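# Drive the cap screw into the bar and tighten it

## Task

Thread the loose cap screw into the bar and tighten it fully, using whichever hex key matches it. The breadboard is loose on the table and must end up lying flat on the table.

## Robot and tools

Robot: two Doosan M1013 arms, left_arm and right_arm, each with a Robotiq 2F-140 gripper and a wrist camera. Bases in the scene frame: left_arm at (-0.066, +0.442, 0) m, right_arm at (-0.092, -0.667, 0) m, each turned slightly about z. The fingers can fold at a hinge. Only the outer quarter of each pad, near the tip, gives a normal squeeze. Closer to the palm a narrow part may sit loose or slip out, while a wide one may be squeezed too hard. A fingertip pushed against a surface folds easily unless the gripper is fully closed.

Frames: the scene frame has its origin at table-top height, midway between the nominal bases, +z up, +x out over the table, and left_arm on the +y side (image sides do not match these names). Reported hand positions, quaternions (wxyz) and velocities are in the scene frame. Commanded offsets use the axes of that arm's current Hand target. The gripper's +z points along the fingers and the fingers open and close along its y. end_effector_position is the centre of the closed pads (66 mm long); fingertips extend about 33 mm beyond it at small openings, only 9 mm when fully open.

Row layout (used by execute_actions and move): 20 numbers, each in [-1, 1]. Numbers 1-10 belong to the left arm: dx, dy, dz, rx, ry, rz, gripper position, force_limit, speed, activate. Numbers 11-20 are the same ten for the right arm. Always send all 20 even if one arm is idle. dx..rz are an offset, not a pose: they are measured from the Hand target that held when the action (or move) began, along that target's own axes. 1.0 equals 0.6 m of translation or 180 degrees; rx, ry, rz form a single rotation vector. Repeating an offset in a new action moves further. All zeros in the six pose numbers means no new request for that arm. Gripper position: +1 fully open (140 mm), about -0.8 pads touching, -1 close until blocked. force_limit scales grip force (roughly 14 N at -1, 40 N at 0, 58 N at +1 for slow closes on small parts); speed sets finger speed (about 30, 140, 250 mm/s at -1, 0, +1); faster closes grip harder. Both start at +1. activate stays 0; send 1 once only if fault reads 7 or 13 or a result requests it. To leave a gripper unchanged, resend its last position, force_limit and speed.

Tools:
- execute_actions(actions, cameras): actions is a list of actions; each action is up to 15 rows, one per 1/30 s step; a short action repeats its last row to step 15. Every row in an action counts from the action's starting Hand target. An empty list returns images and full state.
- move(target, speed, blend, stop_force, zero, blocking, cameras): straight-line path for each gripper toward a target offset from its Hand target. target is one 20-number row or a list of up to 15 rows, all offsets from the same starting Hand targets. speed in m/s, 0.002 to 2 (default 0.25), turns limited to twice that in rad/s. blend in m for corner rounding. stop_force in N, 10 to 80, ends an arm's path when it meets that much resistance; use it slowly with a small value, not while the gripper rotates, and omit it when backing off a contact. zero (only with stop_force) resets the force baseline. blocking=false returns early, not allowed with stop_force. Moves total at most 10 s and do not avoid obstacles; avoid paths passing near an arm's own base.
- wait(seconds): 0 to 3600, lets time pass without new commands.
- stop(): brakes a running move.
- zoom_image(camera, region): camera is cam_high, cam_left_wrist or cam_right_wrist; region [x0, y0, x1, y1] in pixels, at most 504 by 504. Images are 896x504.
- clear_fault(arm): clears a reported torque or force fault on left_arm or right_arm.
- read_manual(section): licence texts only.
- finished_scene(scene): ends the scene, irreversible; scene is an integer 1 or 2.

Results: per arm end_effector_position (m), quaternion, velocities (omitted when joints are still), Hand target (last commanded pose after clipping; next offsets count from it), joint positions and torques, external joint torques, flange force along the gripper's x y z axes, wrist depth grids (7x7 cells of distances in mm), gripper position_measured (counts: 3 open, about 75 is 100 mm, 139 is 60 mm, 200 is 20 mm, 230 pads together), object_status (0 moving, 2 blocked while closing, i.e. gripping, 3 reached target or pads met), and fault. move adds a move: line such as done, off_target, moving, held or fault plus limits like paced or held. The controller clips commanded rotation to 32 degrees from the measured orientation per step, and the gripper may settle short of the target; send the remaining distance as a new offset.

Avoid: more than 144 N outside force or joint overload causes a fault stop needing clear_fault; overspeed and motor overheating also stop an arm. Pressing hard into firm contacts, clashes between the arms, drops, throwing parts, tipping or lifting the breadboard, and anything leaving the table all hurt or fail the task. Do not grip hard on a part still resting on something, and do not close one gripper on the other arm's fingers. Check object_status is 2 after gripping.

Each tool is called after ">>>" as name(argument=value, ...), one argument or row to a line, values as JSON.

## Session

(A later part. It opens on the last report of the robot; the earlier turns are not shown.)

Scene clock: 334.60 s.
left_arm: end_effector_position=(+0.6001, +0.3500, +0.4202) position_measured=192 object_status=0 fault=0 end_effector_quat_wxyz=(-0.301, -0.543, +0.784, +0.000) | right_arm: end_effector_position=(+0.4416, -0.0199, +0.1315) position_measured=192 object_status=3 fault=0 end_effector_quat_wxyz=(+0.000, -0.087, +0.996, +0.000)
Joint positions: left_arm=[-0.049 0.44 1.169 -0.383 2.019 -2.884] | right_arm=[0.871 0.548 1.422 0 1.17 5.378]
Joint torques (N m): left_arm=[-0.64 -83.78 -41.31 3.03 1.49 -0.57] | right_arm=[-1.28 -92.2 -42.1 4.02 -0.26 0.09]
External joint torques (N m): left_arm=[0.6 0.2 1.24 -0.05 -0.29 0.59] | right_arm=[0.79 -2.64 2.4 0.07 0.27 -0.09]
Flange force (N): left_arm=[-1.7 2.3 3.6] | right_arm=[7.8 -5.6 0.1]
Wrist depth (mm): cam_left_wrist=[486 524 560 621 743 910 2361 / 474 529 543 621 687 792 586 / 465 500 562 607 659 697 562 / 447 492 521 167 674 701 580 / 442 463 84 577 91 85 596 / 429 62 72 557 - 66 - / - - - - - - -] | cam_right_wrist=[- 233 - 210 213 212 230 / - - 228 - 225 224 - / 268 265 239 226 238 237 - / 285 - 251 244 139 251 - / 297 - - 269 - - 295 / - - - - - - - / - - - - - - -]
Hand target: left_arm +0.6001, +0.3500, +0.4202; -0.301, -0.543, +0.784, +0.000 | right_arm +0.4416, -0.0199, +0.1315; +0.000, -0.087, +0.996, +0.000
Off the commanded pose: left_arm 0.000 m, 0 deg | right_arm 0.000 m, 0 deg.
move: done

>>> move(
  target=[-0.7173,0.007,0.078,0.1833,-0.0884,-0.3176,-0.5,0,0,0,0,0,0,0,0,0,-0.5,0,-1,0],
  speed=0.4,
  cameras=["cam_left_wrist"],
)

>>> zoom_image(
  camera="cam_left_wrist",
  region=[320, 60, 570, 260],
)

Scene clock: 338.37 s.
left_arm: end_effector_position=(+0.6734, +0.7027, +0.1802) position_measured=192 object_status=3 fault=0 end_effector_quat_wxyz=(+0.000, +0.901, -0.435, +0.000) | right_arm: end_effector_position=(+0.4416, -0.0199, +0.1315) position_measured=192 object_status=3 fault=0 end_effector_quat_wxyz=(+0.000, -0.087, +0.996, +0.000)
Joint positions: left_arm=[0.267 0.436 1.504 0 1.201 -3.518] | right_arm=[0.871 0.548 1.422 0 1.17 5.378]
Joint torques (N m): left_arm=[-0.51 -81.79 -40.09 3.93 0.39 -0.61] | right_arm=[-1.37 -92.01 -42.14 4.06 -0.29 0.1]
External joint torques (N m): left_arm=[0.47 0.26 1.53 -0.02 -0.42 0.61] | right_arm=[1.53 -2.69 2.71 0.02 0.32 -0.1]
Flange force (N): left_arm=[-2.4 2.7 2.4] | right_arm=[8.9 -5.4 0.2]
Wrist depth (mm): cam_left_wrist=[275 279 279 280 281 281 283 / 289 290 293 296 295 295 299 / 311 307 308 311 317 316 316 / 324 325 324 318 328 333 337 / 347 343 84 347 91 91 357 / 363 62 72 377 - 66 - / - - - 406 - - -] | cam_right_wrist=[237 234 217 212 215 213 211 / - - 224 221 225 224 246 / - - 234 233 236 237 264 / - 277 - - 139 251 277 / - - - 272 - - 290 / - - - 322 - - - / - - - - - - -]
Hand target: left_arm +0.6734, +0.7027, +0.1801; +0.000, +0.901, -0.435, +0.000 | right_arm +0.4416, -0.0199, +0.1315; +0.000, -0.087, +0.996, +0.000
Off the commanded pose: left_arm 0.000 m, 0 deg | right_arm 0.000 m, 0 deg.
move: done

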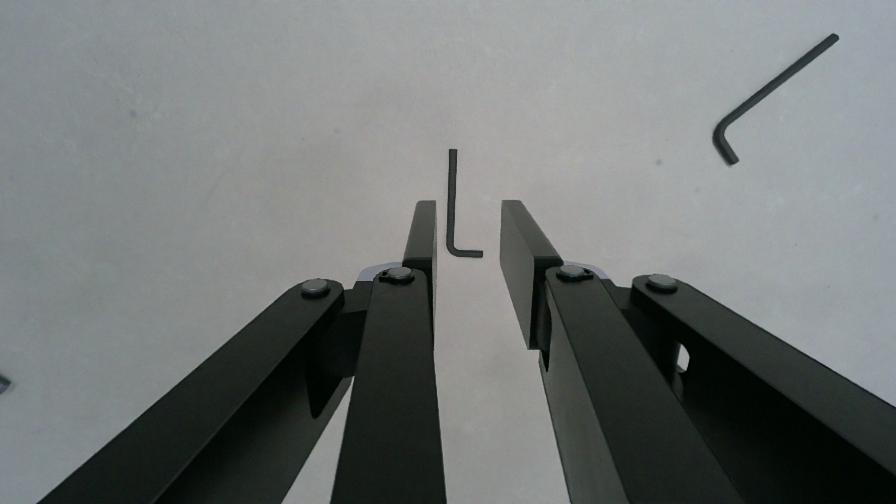

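Scaled by 2.016 from the camera's image (finer frame: 1280x720).

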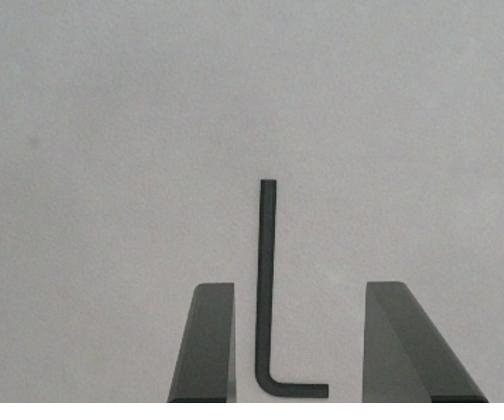

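>>> move(
  target=[
    [0,0.05,0.18,0,0,0.005,-1,0,0,0,0,0,0,0,0,0,-0.5,0,-1,0],
  ],
  speed=0.25,
)

>>> move(
  target=[
    [0,0,0.09,0,0,0,-1,0,0,0,0,0,0,0,0,0,-0.5,0,-1,0],
  ],
  speed=0.02,
  stop_force=10,
)

Scene clock: 341.77 s.
left_arm: end_effector_position=(+0.6501, +0.6841, +0.0722) position_measured=233 object_status=3 fault=0 end_effector_quat_wxyz=(+0.000, +0.897, -0.442, +0.000) | right_arm: end_effector_position=(+0.4416, -0.0199, +0.1315) position_measured=192 object_status=3 fault=0 end_effector_quat_wxyz=(+0.000, -0.087, +0.996, +0.000)
Joint positions: left_arm=[0.253 0.474 1.662 0 1.004 -3.516] | right_arm=[0.871 0.548 1.422 0 1.17 5.378]
Joint torques (N m): left_arm=[-0.57 -80.96 -36.98 3.62 0.44 -0.57] | right_arm=[-1.42 -91.92 -42.11 4.07 -0.29 0.08]
External joint torques (N m): left_arm=[0.66 -0.55 2.04 -0.07 -0.47 0.57] | right_arm=[1.5 -2.96 2.57 0.02 0.32 -0.08]
Flange force (N): left_arm=[-3.3 4.7 1.8] | right_arm=[9.0 -5.4 0.0]
Wrist depth (mm): cam_left_wrist=[180 181 181 183 182 184 185 / 190 190 191 191 193 194 193 / 200 201 203 201 204 204 206 / 213 213 214 125 214 218 219 / 226 227 - 92 86 227 234 / 241 - 65 - - - 248 / - - - - - - -] | cam_right_wrist=[237 237 - 211 213 212 - / - - 232 220 224 224 - / - - 235 229 235 236 - / - - - 250 139 252 - / - - - 270 - 93 304 / - - - - - - - / - - - - - - -]
Hand target: left_arm +0.6500, +0.6841, +0.0721; +0.000, +0.897, -0.442, +0.000 | right_arm +0.4416, -0.0199, +0.1315; +0.000, -0.087, +0.996, +0.000
Off the commanded pose: left_arm 0.000 m, 0 deg | right_arm 0.000 m, 0 deg.
move: done

Scene clock: 344.23 s.
left_arm: end_effector_position=(+0.6501, +0.6841, +0.0350) position_measured=233 object_status=3 fault=0 end_effector_quat_wxyz=(+0.000, +0.897, -0.442, +0.000) | right_arm: end_effector_position=(+0.4416, -0.0199, +0.1315) position_measured=192 object_status=3 fault=0 end_effector_quat_wxyz=(+0.000, -0.087, +0.996, +0.000)
Joint positions: left_arm=[0.253 0.508 1.687 0 0.945 -3.516] | right_arm=[0.871 0.548 1.422 0 1.17 5.378]
Joint torques (N m): left_arm=[-0.51 -54.04 -23.93 3.6 -3.08 -0.51] | right_arm=[-1.23 -91.93 -42.26 4.07 -0.33 0.08]
External joint torques (N m): left_arm=[0.41 -29.23 -9.63 -0.19 3.05 0.51] | right_arm=[0.78 -2.79 2.56 0.02 0.34 -0.08]
Flange force (N): left_arm=[-5.9 13.5 -38.6] | right_arm=[8.2 -5.9 0.0]
Wrist depth (mm): cam_left_wrist=[147 147 148 149 149 150 151 / 155 156 156 157 157 159 159 / 164 164 165 166 167 167 169 / 171 174 175 136 175 178 180 / 185 185 - 92 86 186 191 / 197 65 65 - - - 202 / - - - - - - -] | cam_right_wrist=[- 237 214 215 213 212 230 / - 253 226 222 223 225 247 / - - - 228 237 237 264 / - 287 255 246 139 250 - / - - - - - - - / - - - - - - - / - - - - - - -]
Hand target: left_arm +0.6501, +0.6841, +0.0350; +0.000, +0.897, -0.442, +0.000 (not the last commanded pose) | right_arm +0.4416, -0.0199, +0.1315; +0.000, -0.087, +0.996, +0.000
Off the commanded pose: left_arm 0.017 m, 0 deg | right_arm 0.000 m, 0 deg.
move: contact (left_arm)

>>> move(
  target=[
    [0,0,-0.007,0,0,0,-0.4,0,0,0,0,0,0,0,0,0,-0.5,0,-1,0],
    [0.0015,-0.0592,-0.007,0,0,0,-0.4,0,0,0,0,0,0,0,0,0,-0.5,0,-1,0],
    [0.0015,-0.0592,-0.0028,0,0,0,-0.4,0,0,0,0,0,0,0,0,0,-0.5,0,-1,0],
  ],
  speed=0.08,
  cameras=["cam_left_wrist"],
)

>>> move(
  target=[
    [0,0,0,0,0,0,-1,-0.5,-1,0,0,0,0,0,0,0,-0.5,0,-1,0],
  ],
  speed=0.08,
  cameras=["cam_left_wrist"],
)

Scene clock: 346.00 s.
left_arm: end_effector_position=(+0.6788, +0.7051, +0.0367) position_measured=179 object_status=3 fault=0 end_effector_quat_wxyz=(+0.000, +0.897, -0.442, +0.000) | right_arm: end_effector_position=(+0.4416, -0.0199, +0.1315) position_measured=192 object_status=3 fault=0 end_effector_quat_wxyz=(+0.000, -0.087, +0.996, +0.000)
Joint positions: left_arm=[0.268 0.551 1.61 0 0.979 -3.501] | right_arm=[0.871 0.548 1.422 0 1.17 5.378]
Joint torques (N m): left_arm=[-0.67 -87.93 -35.7 3.59 0.31 -0.52] | right_arm=[-1.29 -91.83 -42.17 4.04 -0.28 0.11]
External joint torques (N m): left_arm=[0.63 0.11 1.29 -0.1 -0.34 0.52] | right_arm=[0.9 -2.82 2.62 0.04 0.3 -0.11]
Flange force (N): left_arm=[-2.3 2.4 1.4] | right_arm=[8.5 -6.0 0.1]
Wrist depth (mm): cam_left_wrist=[149 149 149 150 151 152 152 / 157 157 158 158 158 159 160 / 166 166 167 168 168 169 169 / 175 176 175 178 174 179 180 / 187 183 86 187 91 91 192 / - 65 78 201 - 69 - / - - - 217 - - -] | cam_right_wrist=[241 - - 214 215 214 230 / - - - 224 225 224 - / - 269 - 236 236 238 - / 288 - - 247 138 252 - / - - - 269 - - - / - - - - - - - / - - - - - - -]
Hand target: left_arm +0.6788, +0.7051, +0.0367; +0.000, +0.897, -0.442, +0.000 | right_arm +0.4416, -0.0199, +0.1315; +0.000, -0.087, +0.996, +0.000
Off the commanded pose: left_arm 0.000 m, 0 deg | right_arm 0.000 m, 0 deg.
move: done

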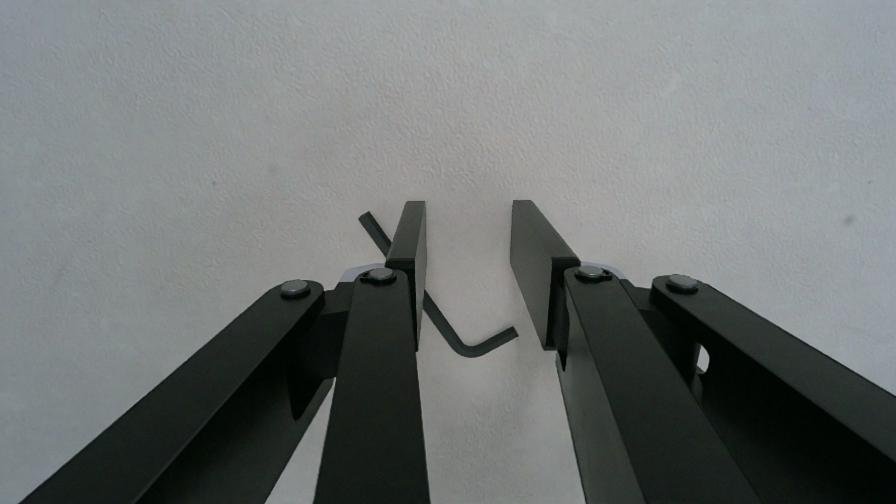

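Scene clock: 347.30 s.
left_arm: end_effector_position=(+0.6788, +0.7051, +0.0367) position_measured=231 object_status=0 fault=0 end_effector_quat_wxyz=(+0.000, +0.897, -0.442, +0.000) | right_arm: end_effector_position=(+0.4416, -0.0199, +0.1315) position_measured=192 object_status=3 fault=0 end_effector_quat_wxyz=(+0.000, -0.087, +0.996, +0.000)
Joint positions: left_arm=[0.268 0.551 1.61 0 0.979 -3.501] | right_arm=[0.871 0.548 1.422 0 1.17 5.378]
Joint torques (N m): left_arm=[-0.47 -87.97 -35.76 3.52 0.3 -0.58] | right_arm=[-1.24 -91.95 -42.1 4.07 -0.3 0.07]
External joint torques (N m): left_arm=[0.58 0.31 1.5 -0.04 -0.32 0.58] | right_arm=[0.45 -2.41 2.76 -0.02 0.34 -0.07]
Flange force (N): left_arm=[-2.4 2.6 1.7] | right_arm=[7.9 -6.2 0.5]
Wrist depth (mm): cam_left_wrist=[149 149 149 150 151 151 152 / 157 157 158 158 159 159 160 / 166 166 167 167 168 168 169 / 175 176 176 136 176 179 180 / 187 187 - 92 86 186 191 / 199 65 65 - - - 202 / - - - - - - -] | cam_right_wrist=[241 - 210 215 213 214 - / 252 - - 218 222 223 247 / 267 - 242 225 237 232 - / 284 - - 246 139 250 - / - - - - - - - / - - - - - - - / - - - - - - -]
Hand target: left_arm +0.6788, +0.7051, +0.0367; +0.000, +0.897, -0.442, +0.000 | right_arm +0.4416, -0.0199, +0.1315; +0.000, -0.087, +0.996, +0.000
Off the commanded pose: left_arm 0.000 m, 0 deg | right_arm 0.000 m, 0 deg.
move: done

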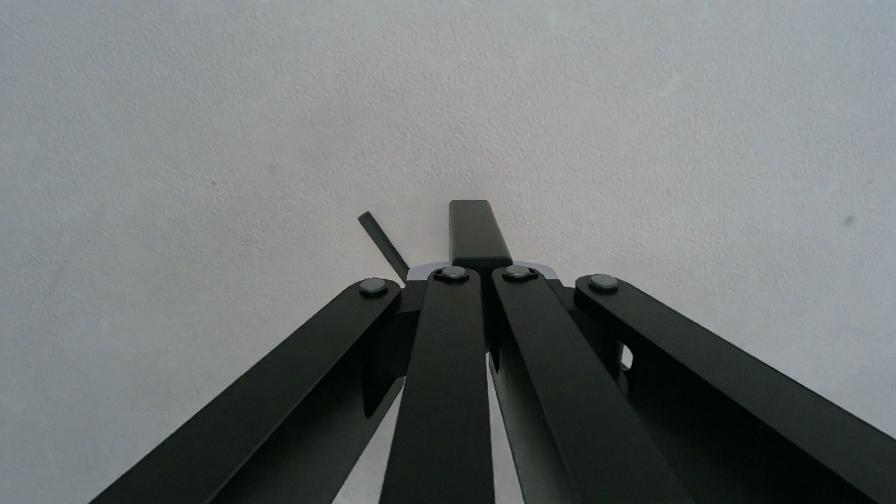

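>>> move(
  target=[
    [0,0,-0.2,0,0,0,-0.5,-0.5,-1,0,0,0,0,0,0,0,-0.5,0,-1,0],
  ],
  speed=0.3,
  cameras=["cam_left_wrist"],
)

>>> zoom_image(
  camera="cam_left_wrist",
  region=[320, 60, 570, 310],
)

Scene clock: 348.97 s.
left_arm: end_effector_position=(+0.6787, +0.7050, +0.1567) position_measured=192 object_status=0 fault=0 end_effector_quat_wxyz=(+0.000, +0.897, -0.442, +0.000) | right_arm: end_effector_position=(+0.4416, -0.0199, +0.1315) position_measured=192 object_status=3 fault=0 end_effector_quat_wxyz=(+0.000, -0.087, +0.996, +0.000)
Joint positions: left_arm=[0.268 0.459 1.515 0 1.167 -3.501] | right_arm=[0.871 0.548 1.422 0 1.17 5.378]
Joint torques (N m): left_arm=[-0.38 -82.96 -39.59 3.93 0.31 -0.57] | right_arm=[-1.24 -92.07 -42.13 4.09 -0.31 0.12]
External joint torques (N m): left_arm=[0.43 -0.4 1.45 -0.06 -0.34 0.57] | right_arm=[1.17 -2.39 2.59 0 0.33 -0.12]
Flange force (N): left_arm=[-2.5 3.5 1.7] | right_arm=[8.1 -5.3 0.3]
Wrist depth (mm): cam_left_wrist=[258 258 258 258 257 259 259 / 270 271 271 271 272 274 272 / 285 287 288 288 288 290 293 / 301 305 300 298 298 305 309 / 317 315 84 322 91 85 325 / - 62 72 342 - 66 - / - - - - - - -] | cam_right_wrist=[- 240 - 212 215 214 - / - 251 - 219 225 224 - / - 268 241 233 233 237 - / 286 282 244 246 119 254 - / 300 - - 269 - 93 302 / - - - - - - - / - - - 343 - - -]
Hand target: left_arm +0.6787, +0.7050, +0.1567; +0.000, +0.897, -0.442, +0.000 | right_arm +0.4416, -0.0199, +0.1315; +0.000, -0.087, +0.996, +0.000
Off the commanded pose: left_arm 0.000 m, 0 deg | right_arm 0.000 m, 0 deg.
move: done

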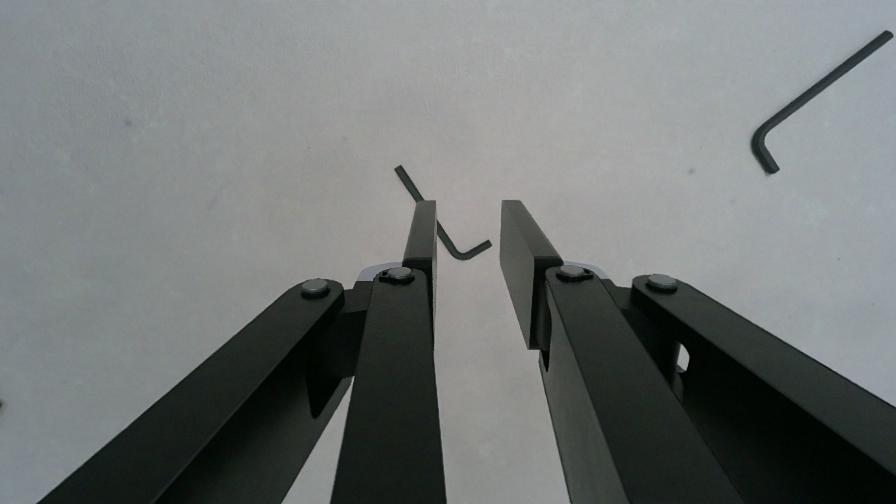

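Scaled by 2.016 from the camera's image (finer frame: 1280x720).

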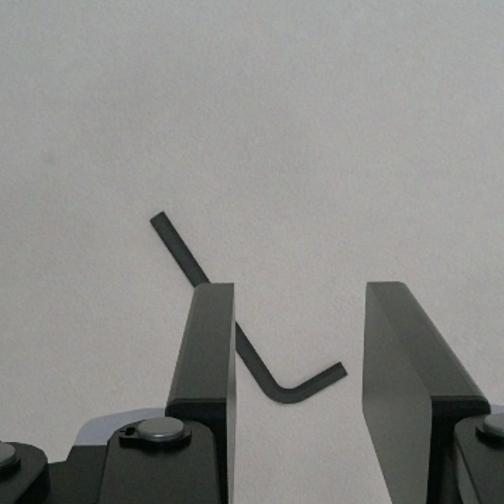

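>>> move(
  target=[
    [-0.0067,-0.0567,0.17,0,0,-0.1733,-0.4,-0.5,-1,0,0,0,0,0,0,0,-0.5,0,-1,0],
  ],
  speed=0.3,
  cameras=["cam_left_wrist"],
)

>>> zoom_image(
  camera="cam_left_wrist",
  region=[350, 150, 600, 400],
)

Scene clock: 351.10 s.
left_arm: end_effector_position=(+0.7033, +0.7290, +0.0547) position_measured=179 object_status=3 fault=0 end_effector_quat_wxyz=(+0.000, +0.983, -0.184, +0.000) | right_arm: end_effector_position=(+0.4416, -0.0199, +0.1315) position_measured=192 object_status=3 fault=0 end_effector_quat_wxyz=(+0.000, -0.087, +0.996, +0.000)
Joint positions: left_arm=[0.287 0.578 1.526 0 1.036 -4.026] | right_arm=[0.871 0.548 1.422 0 1.17 5.378]
Joint torques (N m): left_arm=[-0.49 -91.7 -37.06 3.69 0.31 -0.51] | right_arm=[-1.09 -91.72 -42 4.06 -0.28 0.06]
External joint torques (N m): left_arm=[0.66 -0.03 1.3 -0.04 -0.36 0.51] | right_arm=[0.66 -2.95 2.42 0.03 0.3 -0.06]
Flange force (N): left_arm=[-3.5 1.2 1.4] | right_arm=[8.1 -6.0 -0.2]
Wrist depth (mm): cam_left_wrist=[164 164 165 165 166 167 168 / 173 173 174 176 175 176 178 / 183 183 184 185 186 187 188 / 194 194 192 194 193 197 200 / 207 202 86 207 91 91 213 / - 65 78 225 - 69 - / - - - 242 - - -] | cam_right_wrist=[- - 218 - 215 213 214 / - - 226 215 226 224 - / - - 243 232 238 237 - / - - - 245 138 - - / - - - 269 - 93 - / - - - - - - - / - - - - - - -]
Hand target: left_arm +0.7033, +0.7290, +0.0547; +0.000, +0.983, -0.184, +0.000 | right_arm +0.4416, -0.0199, +0.1315; +0.000, -0.087, +0.996, +0.000
Off the commanded pose: left_arm 0.000 m, 0 deg | right_arm 0.000 m, 0 deg.
move: done

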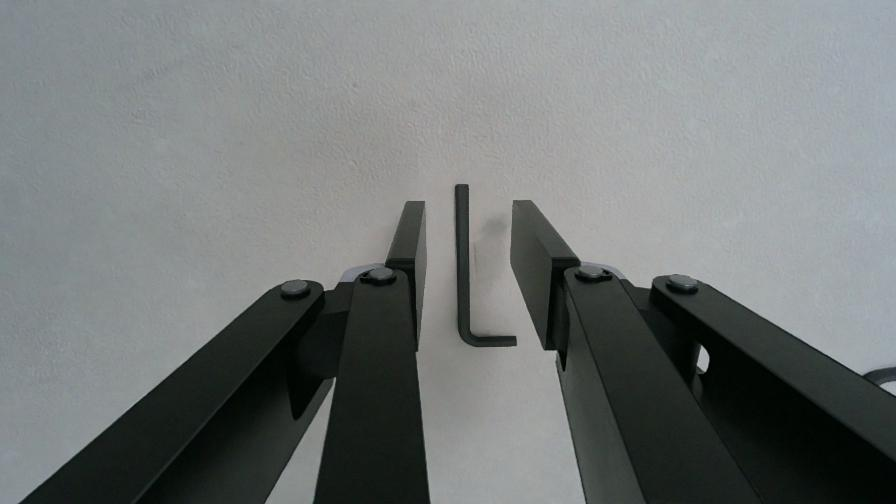

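Scaled by 2.016 from the camera's image (finer frame: 1280x720).

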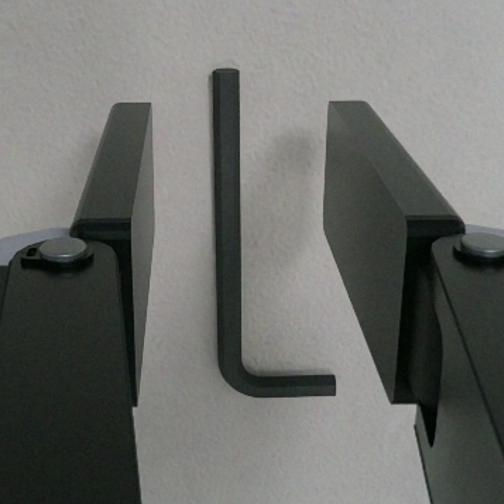

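>>> move(
  target=[
    [0.004,-0.0033,0,0,0,-0.0067,-0.4,-0.7,-1,0,0,0,0,0,0,0,-0.5,0,-1,0],
    [0.004,-0.0033,0.0298,0,0,-0.0067,-0.4,-0.7,-1,0,0,0,0,0,0,0,-0.5,0,-1,0],
    [0.004,-0.0033,0.0298,0,0,-0.0067,-1,-0.7,-1,0,0,0,0,0,0,0,-0.5,0,-1,0],
  ],
  speed=0.1,
)

>>> move(
  target=[
    [0,0,-0.3,0,0,0,-1,-0.7,-1,0,0,0,0,0,0,0,-0.5,0,-1,0],
  ],
  speed=0.2,
  cameras=["cam_left_wrist"],
)

>>> zoom_image(
  camera="cam_left_wrist",
  region=[350, 150, 600, 400],
)

Scene clock: 354.03 s.
left_arm: end_effector_position=(+0.7063, +0.7299, +0.0368) position_measured=223 object_status=0 fault=0 end_effector_quat_wxyz=(+0.000, +0.985, -0.174, +0.000) | right_arm: end_effector_position=(+0.4416, -0.0199, +0.1315) position_measured=192 object_status=3 fault=0 end_effector_quat_wxyz=(+0.000, -0.087, +0.996, +0.000)
Joint positions: left_arm=[0.287 0.598 1.53 0 1.013 -4.047] | right_arm=[0.871 0.548 1.422 0 1.17 5.378]
Joint torques (N m): left_arm=[-0.97 -89.27 -34.55 3.55 0.35 -0.53] | right_arm=[-1.41 -91.97 -42.09 4.07 -0.3 0.08]
External joint torques (N m): left_arm=[0.68 -3.34 -0.63 0.02 -0.4 0.53] | right_arm=[1.47 -2.48 2.59 0.02 0.32 -0.08]
Flange force (N): left_arm=[-3.6 1.1 -2.7] | right_arm=[8.4 -5.0 0.3]
Wrist depth (mm): cam_left_wrist=[148 148 149 150 151 151 152 / 156 156 157 158 159 159 160 / 165 166 167 167 168 168 170 / 175 175 177 136 176 179 181 / 186 185 81 76 88 186 192 / 196 62 65 - - - 204 / - - - - - - -] | cam_right_wrist=[- 227 - 211 214 213 - / - - 230 226 223 224 - / 269 - 239 228 235 237 - / - - 249 247 139 254 - / 305 - - - - 93 - / - - - 318 - - - / - - - - - - -]
Hand target: left_arm +0.7063, +0.7300, +0.0368; +0.000, +0.985, -0.174, +0.000 | right_arm +0.4416, -0.0199, +0.1315; +0.000, -0.087, +0.996, +0.000
Off the commanded pose: left_arm 0.000 m, 0 deg | right_arm 0.000 m, 0 deg.
move: done

Scene clock: 355.33 s.
left_arm: end_effector_position=(+0.7061, +0.7299, +0.2168) position_measured=223 object_status=2 fault=0 end_effector_quat_wxyz=(+0.000, +0.985, -0.174, +0.000) | right_arm: end_effector_position=(+0.4416, -0.0199, +0.1315) position_measured=192 object_status=3 fault=0 end_effector_quat_wxyz=(+0.000, -0.087, +0.996, +0.000)
Joint positions: left_arm=[0.287 0.479 1.37 0 1.292 -4.047] | right_arm=[0.871 0.548 1.422 0 1.17 5.378]
Joint torques (N m): left_arm=[-0.46 -87.9 -41.28 4.06 0.31 -0.53] | right_arm=[-1.37 -91.8 -41.95 4.1 -0.28 0.06]
External joint torques (N m): left_arm=[0.54 0.87 1.41 0 -0.36 0.53] | right_arm=[1.12 -3.22 2.33 -0.01 0.31 -0.06]
Flange force (N): left_arm=[-2.6 0.5 2.6] | right_arm=[8.6 -5.7 -0.4]
Wrist depth (mm): cam_left_wrist=[309 310 310 312 313 314 315 / 326 328 328 328 330 330 332 / 345 345 347 347 349 350 343 / 365 366 365 137 365 369 371 / 389 385 - 92 88 385 397 / 410 62 65 - - - 421 / - - - - - - -] | cam_right_wrist=[- - 219 214 215 213 - / - - - 220 224 224 - / - 272 240 226 236 - 263 / 282 283 251 246 139 252 - / - - - 269 - - - / - - - 318 - - - / - - - - - - -]
Hand target: left_arm +0.7061, +0.7299, +0.2168; +0.000, +0.985, -0.174, +0.000 | right_arm +0.4416, -0.0199, +0.1315; +0.000, -0.087, +0.996, +0.000
Off the commanded pose: left_arm 0.000 m, 0 deg | right_arm 0.000 m, 0 deg.
move: done

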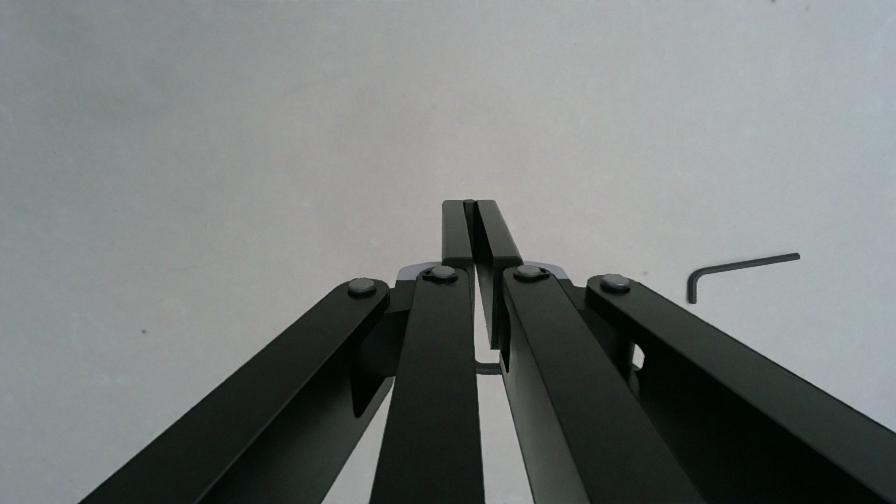

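Scaled by 2.016 from the camera's image (finer frame: 1280x720).

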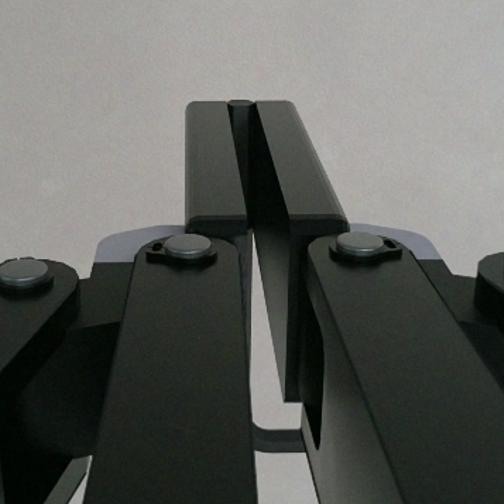

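>>> move(
  target=[
    [0.0218,0.5773,-0.2387,0.1786,0.2127,0.2127,-1,-0.7,-1,0,-0.0147,-0.4768,-0.5308,0,0,-0.6389,-0.5,0,-1,0],
  ],
  speed=0.35,
)

Scene clock: 360.80 s.
left_arm: end_effector_position=(+0.5996, +0.4000, +0.3598) position_measured=223 object_status=2 fault=0 end_effector_quat_wxyz=(-0.208, +0.784, -0.461, +0.359) | right_arm: end_effector_position=(+0.4996, -0.3003, +0.4499) position_measured=192 object_status=3 fault=0 end_effector_quat_wxyz=(+0.000, +0.887, -0.462, +0.000)
Joint positions: left_arm=[-0.207 -0.183 2.09 0.332 0.406 -4.077] | right_arm=[0.537 0.222 1.303 0 1.615 3.036]
Joint torques (N m): left_arm=[-0.52 -20.8 -43.12 4.2 -1.67 -0.56] | right_arm=[-1.33 -63.97 -45.69 4.35 -0.36 0.06]
External joint torques (N m): left_arm=[0.46 -2 1.59 -0.11 -0.25 0.53] | right_arm=[1.59 -2.43 2.77 0.02 0.35 -0.06]
Flange force (N): left_arm=[0.0 0.0 0.0] | right_arm=[-2.7 9.5 4.8]
Wrist depth (mm): cam_left_wrist=[1667 1268 1317 639 526 435 371 / - 1877 890 629 514 427 363 / - 1877 817 693 500 418 359 / 1644 - 814 123 458 413 354 / 2187 - - 92 88 382 350 / 2148 62 65 - - - 333 / - - - - - - -] | cam_right_wrist=[- - - - 513 517 - / 548 - 571 - 540 541 - / - 598 - - - 572 - / 619 607 604 610 139 - 609 / 663 - - - - - 632 / - - - - - - - / - - - - - - -]
Hand target: left_arm +0.5996, +0.3999, +0.3598; -0.208, +0.784, -0.461, +0.359 | right_arm +0.4996, -0.3003, +0.4499; +0.000, +0.887, -0.462, +0.000
Off the commanded pose: left_arm 0.000 m, 0 deg | right_arm 0.000 m, 0 deg.
move: done

>>> move(
  target=[
    [0.4945,0.5432,-0.0117,0.1786,0.2127,0.2127,-1,-0.7,-1,0,0,0,0,0,0,0,-0.5,0,-1,0],
  ],
  speed=0.3,
  cameras=["cam_high"],
)

>>> move(
  target=[
    [0,0,0,0,0,0,-1,-0.7,-1,0,-0.3735,-0.3701,0.0832,0,0,-0.6389,-0.4,0,-1,0],
  ],
  speed=0.3,
  cameras=["cam_high","cam_right_wrist"],
)

Scene clock: 364.70 s.
left_arm: end_effector_position=(+0.5010, -0.0181, +0.2607) position_measured=223 object_status=2 fault=0 end_effector_quat_wxyz=(+0.354, -0.353, +0.612, -0.613) | right_arm: end_effector_position=(+0.4996, -0.3003, +0.4499) position_measured=192 object_status=3 fault=0 end_effector_quat_wxyz=(+0.000, +0.887, -0.462, +0.000)
Joint positions: left_arm=[-0.923 0.235 2.424 2.728 1.124 -6.094] | right_arm=[0.537 0.222 1.303 0 1.615 3.036]
Joint torques (N m): left_arm=[-0.6 -45.89 -24.86 -1.34 3.11 -0.58] | right_arm=[-0.88 -64.31 -45.66 4.34 -0.37 0.07]
External joint torques (N m): left_arm=[0.6 -1.14 1.64 -0.02 -0.42 0.53] | right_arm=[0.8 -2.11 2.65 0.02 0.35 -0.07]
Flange force (N): left_arm=[-2.0 -3.4 -3.3] | right_arm=[-1.5 8.8 4.5]
Wrist depth (mm): cam_left_wrist=[- - - 1954 762 441 297 / - 2592 1793 2168 762 443 300 / - - 2092 2092 759 443 301 / - - 2408 117 691 448 300 / - - - 92 88 371 304 / - 62 65 - - - 278 / - - - - - - -] | cam_right_wrist=[534 528 523 - - - - / 577 550 552 - 564 564 546 / 601 583 - 586 - - 575 / - - - - 601 - - / - - - - - - - / - - - - - - - / - - - - - - -]
Hand target: left_arm +0.5011, -0.0181, +0.2607; +0.354, -0.353, +0.612, -0.613 | right_arm +0.4996, -0.3003, +0.4499; +0.000, +0.887, -0.462, +0.000
Off the commanded pose: left_arm 0.000 m, 0 deg | right_arm 0.000 m, 0 deg.
move: done

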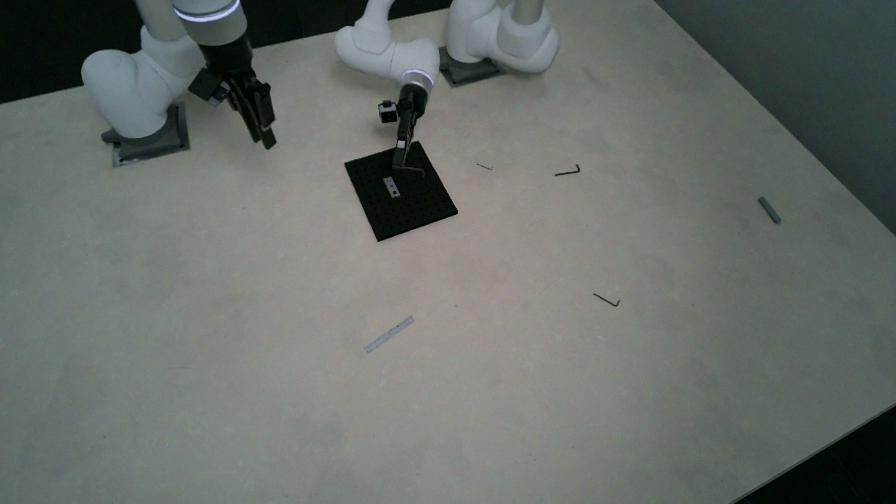

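Scene clock: 368.47 s.
left_arm: end_effector_position=(+0.5010, -0.0181, +0.2607) position_measured=223 object_status=2 fault=0 end_effector_quat_wxyz=(+0.354, -0.353, +0.612, -0.613) | right_arm: end_effector_position=(+0.5531, +0.0107, +0.4002) position_measured=179 object_status=3 fault=0 end_effector_quat_wxyz=(+0.000, +0.866, +0.500, +0.001)
Joint positions: left_arm=[-0.923 0.235 2.424 2.728 1.124 -6.094] | right_arm=[0.804 0.668 0.735 0 1.738 1.297]
Joint torques (N m): left_arm=[0.01 -45.84 -25.03 -1.32 3.12 -0.64] | right_arm=[-1.39 -104.29 -45.04 4.39 -0.39 0.02]
External joint torques (N m): left_arm=[-0.03 -1.2 1.69 -0.04 -0.43 0.59] | right_arm=[1.3 -3.51 2.7 -0.04 0.33 -0.02]
Flange force (N): left_arm=[-0.5 -3.6 -4.0] | right_arm=[-17.8 -5.7 7.4]
Wrist depth (mm): cam_left_wrist=[2148 - 2649 2148 720 440 297 / 2839 - 2408 1892 755 445 298 / - 2092 2433 2092 759 447 303 / 2271 - - 117 102 450 301 / 206 203 - 92 88 373 303 / 166 62 65 - - - 290 / - - - - - - -] | cam_right_wrist=[482 - 492 470 - 489 - / - - - - - 497 - / - - - 505 523 - - / - 273 274 528 131 530 - / 273 - - 590 - - 610 / - - - - - - - / - - - - - - -]
Hand target: left_arm +0.5011, -0.0181, +0.2607; +0.354, -0.353, +0.612, -0.613 | right_arm +0.5531, +0.0107, +0.4002; +0.000, +0.866, +0.500, +0.000
Off the commanded pose: left_arm 0.000 m, 0 deg | right_arm 0.000 m, 0 deg.
move: done

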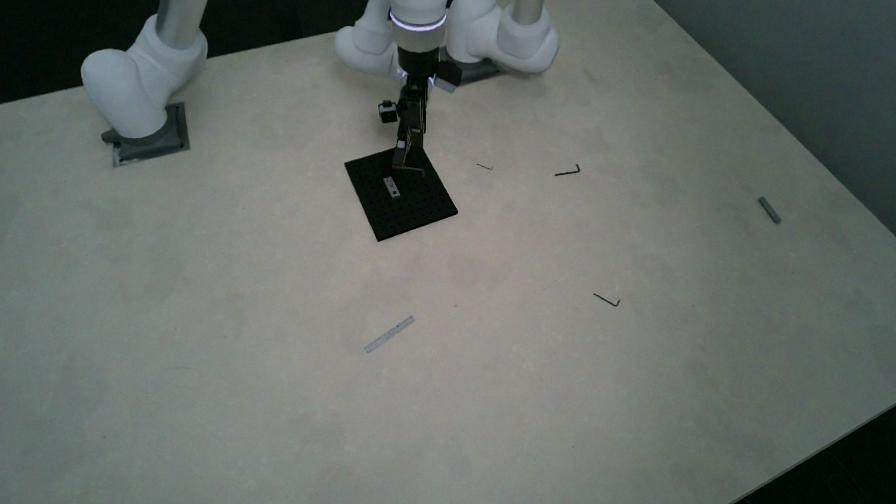

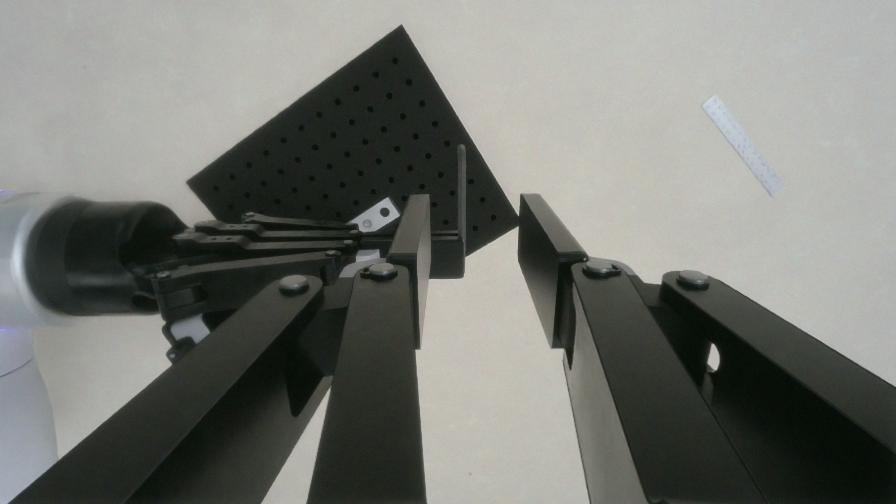

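>>> zoom_image(
  camera="cam_right_wrist",
  region=[400, 120, 540, 260],
)

Scaled by 3.600 from the camera's image (finer frame: 1280x720).

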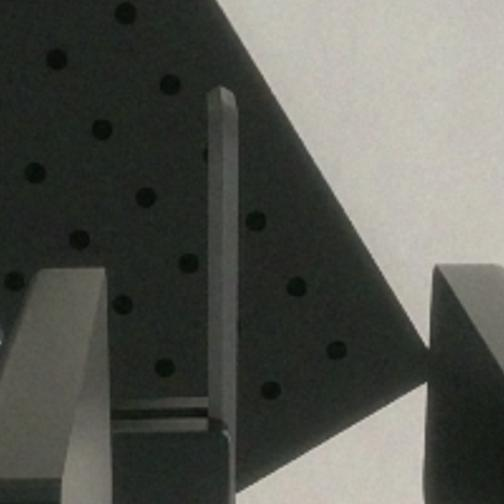

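>>> move(
  target=[
    [0,0,0,0,0,0,-1,-0.7,-1,0,0,-0.0133,0.1,0,0,0,-0.2,0,0,0],
  ],
  speed=0.15,
  cameras=["cam_right_wrist"],
)

>>> zoom_image(
  camera="cam_right_wrist",
  region=[400, 120, 540, 260],
)

Scene clock: 370.70 s.
left_arm: end_effector_position=(+0.5010, -0.0181, +0.2607) position_measured=223 object_status=2 fault=0 end_effector_quat_wxyz=(+0.354, -0.353, +0.612, -0.613) | right_arm: end_effector_position=(+0.5462, +0.0147, +0.3402) position_measured=154 object_status=3 fault=0 end_effector_quat_wxyz=(+0.000, +0.866, +0.500, +0.001)
Joint positions: left_arm=[-0.923 0.235 2.424 2.728 1.124 -6.094] | right_arm=[0.813 0.649 0.874 0 1.617 1.305]
Joint torques (N m): left_arm=[-0.96 -45.59 -24.94 -1.3 3.14 -0.64] | right_arm=[-1.32 -104.02 -45.8 4.43 -0.28 0.11]
External joint torques (N m): left_arm=[0.96 -1.43 1.67 -0.06 -0.45 0.6] | right_arm=[1.82 -3.53 2.65 0.03 0.23 -0.11]
Flange force (N): left_arm=[-2.8 -4.1 -3.4] | right_arm=[-15.5 -5.5 5.1]
Wrist depth (mm): cam_left_wrist=[- 2805 1834 1740 743 446 297 / - 2620 2073 1528 837 444 312 / - 2773 2338 1892 675 447 315 / - - 2408 117 689 449 301 / 198 205 77 92 88 373 303 / 144 65 65 - - - 289 / - - - - - - -] | cam_right_wrist=[427 420 405 441 420 - 404 / - 449 - 424 - 442 - / 475 - 450 431 - 473 - / 219 238 236 224 143 - 500 / 198 - - 228 - - 523 / - - - - - - - / - - - 588 - - -]
Hand target: left_arm +0.5011, -0.0181, +0.2607; +0.354, -0.353, +0.612, -0.613 | right_arm +0.5462, +0.0147, +0.3402; +0.000, +0.866, +0.500, +0.000
Off the commanded pose: left_arm 0.000 m, 0 deg | right_arm 0.000 m, 0 deg.
move: done

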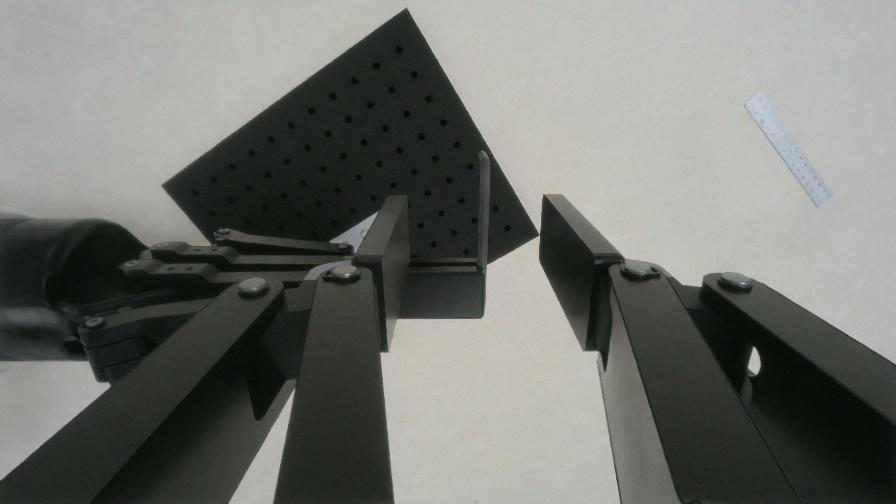

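Scaled by 3.600 from the camera's image (finer frame: 1280x720).

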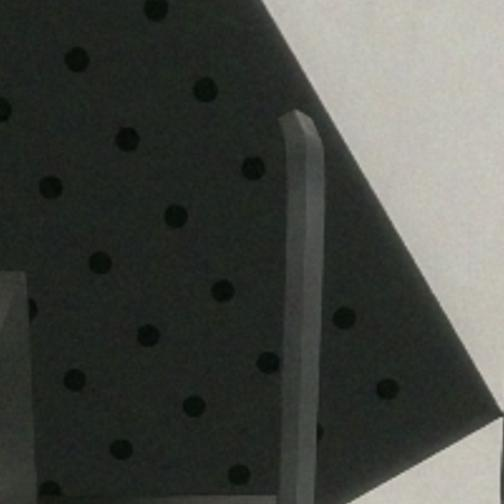

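>>> move(
  target=[
    [0,0,0,0,0,0,-1,-0.7,-1,0,0,0,0.07,0,0,0,-0.2,0,0,0],
  ],
  speed=0.1,
  cameras=["cam_right_wrist"],
)

>>> zoom_image(
  camera="cam_right_wrist",
  region=[400, 120, 600, 320],
)

Scene clock: 372.77 s.
left_arm: end_effector_position=(+0.5010, -0.0181, +0.2607) position_measured=223 object_status=2 fault=0 end_effector_quat_wxyz=(+0.354, -0.353, +0.612, -0.613) | right_arm: end_effector_position=(+0.5463, +0.0147, +0.2982) position_measured=154 object_status=3 fault=0 end_effector_quat_wxyz=(+0.000, +0.866, +0.500, +0.001)
Joint positions: left_arm=[-0.923 0.235 2.424 2.728 1.124 -6.094] | right_arm=[0.813 0.649 0.951 0 1.541 1.305]
Joint torques (N m): left_arm=[-0.29 -45.7 -25.09 -1.28 3.13 -0.59] | right_arm=[-0.95 -104.18 -45.67 4.4 -0.34 0.06]
External joint torques (N m): left_arm=[0.25 -1.31 1.84 -0.08 -0.44 0.54] | right_arm=[0.51 -2.66 2.78 0 0.28 -0.06]
Flange force (N): left_arm=[-1.2 -3.7 -4.2] | right_arm=[-13.6 -3.7 4.0]
Wrist depth (mm): cam_left_wrist=[2709 - - 1834 - 444 299 / 2537 2944 2592 2004 679 441 314 / - - 2208 1679 752 416 300 / - 2384 2129 118 687 446 302 / 185 198 77 92 88 371 303 / 154 65 65 - - - 289 / - - - - - - -] | cam_right_wrist=[- 384 395 - - - 381 / 396 406 385 - - - 405 / - 410 419 - 421 - 427 / - 233 116 425 144 441 413 / - - - 186 - - - / - - - 536 - - - / - - - - - - -]
Hand target: left_arm +0.5011, -0.0181, +0.2607; +0.354, -0.353, +0.612, -0.613 | right_arm +0.5462, +0.0148, +0.2982; +0.000, +0.866, +0.500, +0.000
Off the commanded pose: left_arm 0.000 m, 0 deg | right_arm 0.000 m, 0 deg.
move: done

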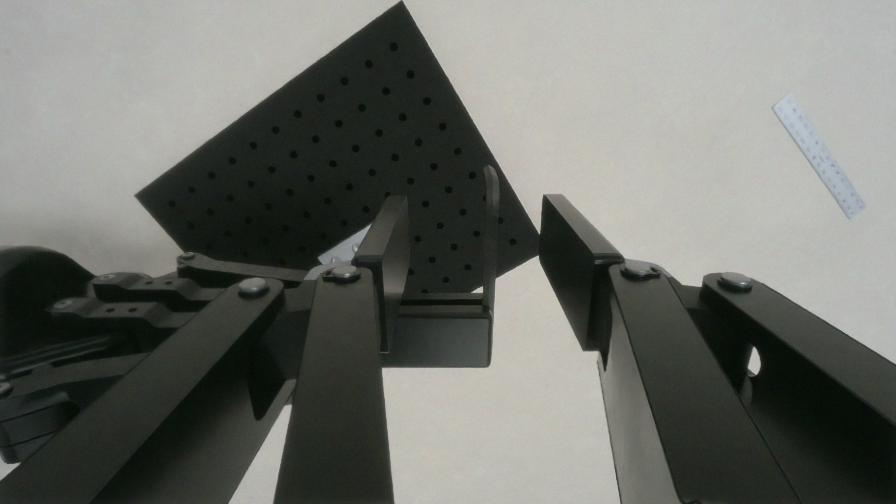

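Scaled by 2.520 from the camera's image (finer frame: 1280x720).

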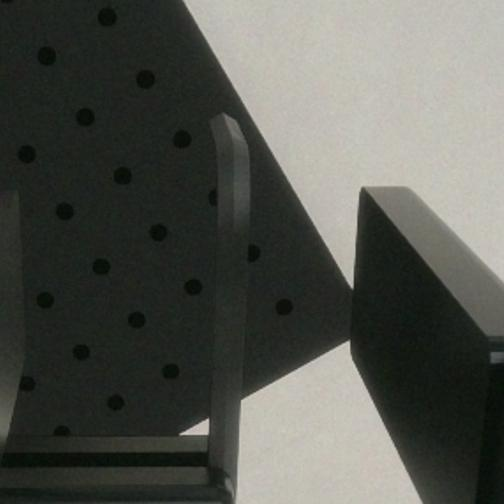

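>>> move(
  target=[
    [0,0,0,0,0,0,-1,-0.7,-1,0,0,0.0127,0,0,0,0,-0.5,0,0,0],
    [0,0,0,0,0,0,-1,-0.7,-1,0,0,0.0127,0.0287,0,0,0,-0.5,0,0,0],
  ],
  speed=0.08,
  cameras=["cam_right_wrist"],
)

>>> zoom_image(
  camera="cam_right_wrist",
  region=[400, 120, 600, 320],
)

Scene clock: 374.80 s.
left_arm: end_effector_position=(+0.5010, -0.0181, +0.2607) position_measured=223 object_status=2 fault=0 end_effector_quat_wxyz=(+0.354, -0.353, +0.612, -0.613) | right_arm: end_effector_position=(+0.5529, +0.0110, +0.2809) position_measured=192 object_status=3 fault=0 end_effector_quat_wxyz=(+0.000, +0.866, +0.500, +0.000)
Joint positions: left_arm=[-0.923 0.235 2.424 2.728 1.124 -6.094] | right_arm=[0.805 0.654 0.973 0 1.514 1.297]
Joint torques (N m): left_arm=[-0.84 -45.66 -25.01 -1.3 3.08 -0.53] | right_arm=[-1.24 -104.42 -45.7 4.4 -0.44 0.07]
External joint torques (N m): left_arm=[0.81 -1.37 1.72 -0.06 -0.39 0.48] | right_arm=[1.22 -2.76 2.77 0.01 0.38 -0.07]
Flange force (N): left_arm=[-2.6 -3.7 -3.6] | right_arm=[-13.2 -4.5 3.5]
Wrist depth (mm): cam_left_wrist=[- - - 2484 689 386 299 / - - 2564 1834 840 443 299 / - - 2510 2038 745 445 301 / - 2338 - 118 693 452 300 / 173 191 77 92 88 370 289 / 158 62 65 - - - 278 / - - - - - - -] | cam_right_wrist=[- - 349 357 - - - / 383 - 367 367 387 - 398 / - 395 - 386 - 407 409 / - 394 404 - 118 452 - / 182 188 - - - - - / - - - - - - - / - - - - - - -]
Hand target: left_arm +0.5011, -0.0181, +0.2607; +0.354, -0.353, +0.612, -0.613 | right_arm +0.5529, +0.0109, +0.2809; +0.000, +0.866, +0.500, +0.000
Off the commanded pose: left_arm 0.000 m, 0 deg | right_arm 0.000 m, 0 deg.
move: done

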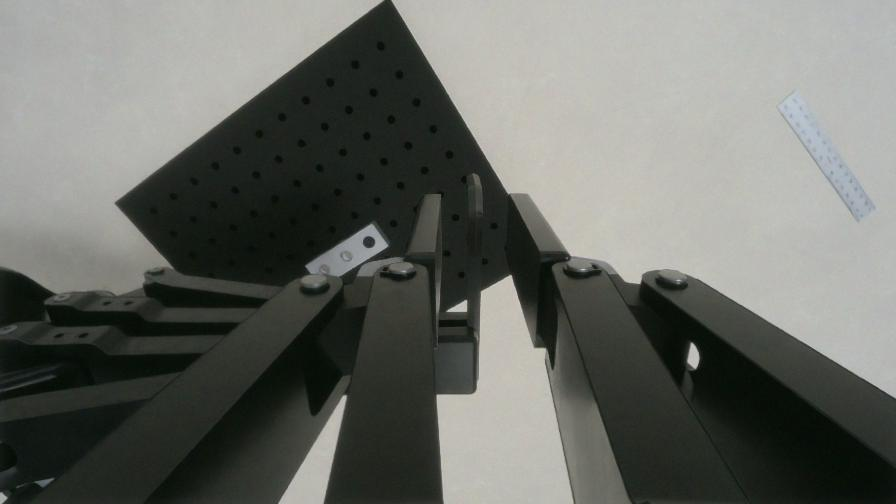

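Scaled by 2.520 from the camera's image (finer frame: 1280x720).

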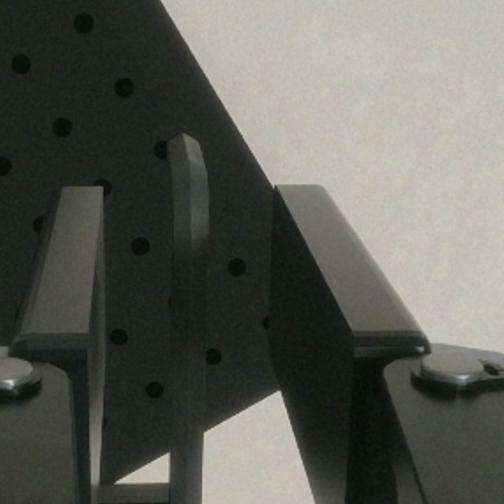

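>>> move(
  target=[0,0,0,0,0,0,-1,-0.7,-1,0,0,0,0,0,0,0,-1,-0.9,-1,0],
  speed=0.05,
  cameras=["cam_right_wrist"],
)

>>> zoom_image(
  camera="cam_right_wrist",
  region=[400, 120, 600, 320],
)

Scene clock: 376.07 s.
left_arm: end_effector_position=(+0.5011, -0.0181, +0.2607) position_measured=223 object_status=2 fault=0 end_effector_quat_wxyz=(+0.354, -0.353, +0.612, -0.613) | right_arm: end_effector_position=(+0.5528, +0.0110, +0.2810) position_measured=223 object_status=2 fault=0 end_effector_quat_wxyz=(+0.000, +0.866, +0.500, +0.000)
Joint positions: left_arm=[-0.923 0.235 2.424 2.728 1.124 -6.094] | right_arm=[0.805 0.653 0.973 0 1.514 1.297]
Joint torques (N m): left_arm=[-1.22 -46.68 -22.96 -1.17 3.18 -0.56] | right_arm=[-5.59 -104.21 -46.04 2.75 -0.99 -0.1]
External joint torques (N m): left_arm=[1.24 -0.3 -0.36 -0.19 -0.49 0.52] | right_arm=[4.78 -3.89 2.74 1.67 0.93 0.1]
Flange force (N): left_arm=[-1.8 -2.7 1.5] | right_arm=[-13.5 -8.6 2.4]
Wrist depth (mm): cam_left_wrist=[- - - 1892 849 441 299 / - - 1939 2073 693 442 301 / - 1863 2361 2249 864 479 300 / 2129 2148 - 118 618 444 301 / 173 188 77 92 88 373 303 / 142 62 65 - - - 291 / - - - - - - -] | cam_right_wrist=[368 - - 357 - - 369 / - - 371 371 - - - / - 391 372 394 - - - / - 408 - - - - 428 / 181 182 - - 89 - - / 146 - - - - - - / - - - - - - -]
Hand target: left_arm +0.5011, -0.0181, +0.2607; +0.354, -0.353, +0.612, -0.613 | right_arm +0.5529, +0.0109, +0.2809; +0.000, +0.866, +0.500, +0.000
Off the commanded pose: left_arm 0.000 m, 0 deg | right_arm 0.000 m, 0 deg.
move: done

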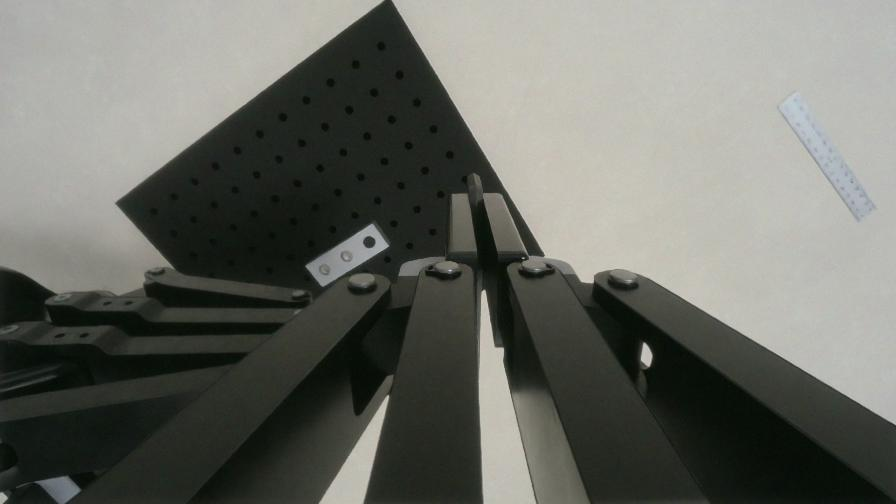

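Scaled by 2.520 from the camera's image (finer frame: 1280x720).

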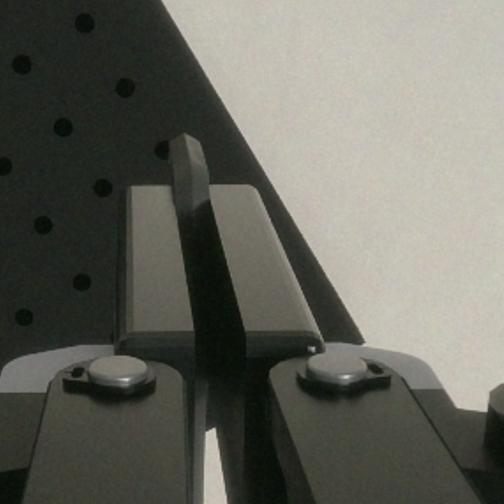

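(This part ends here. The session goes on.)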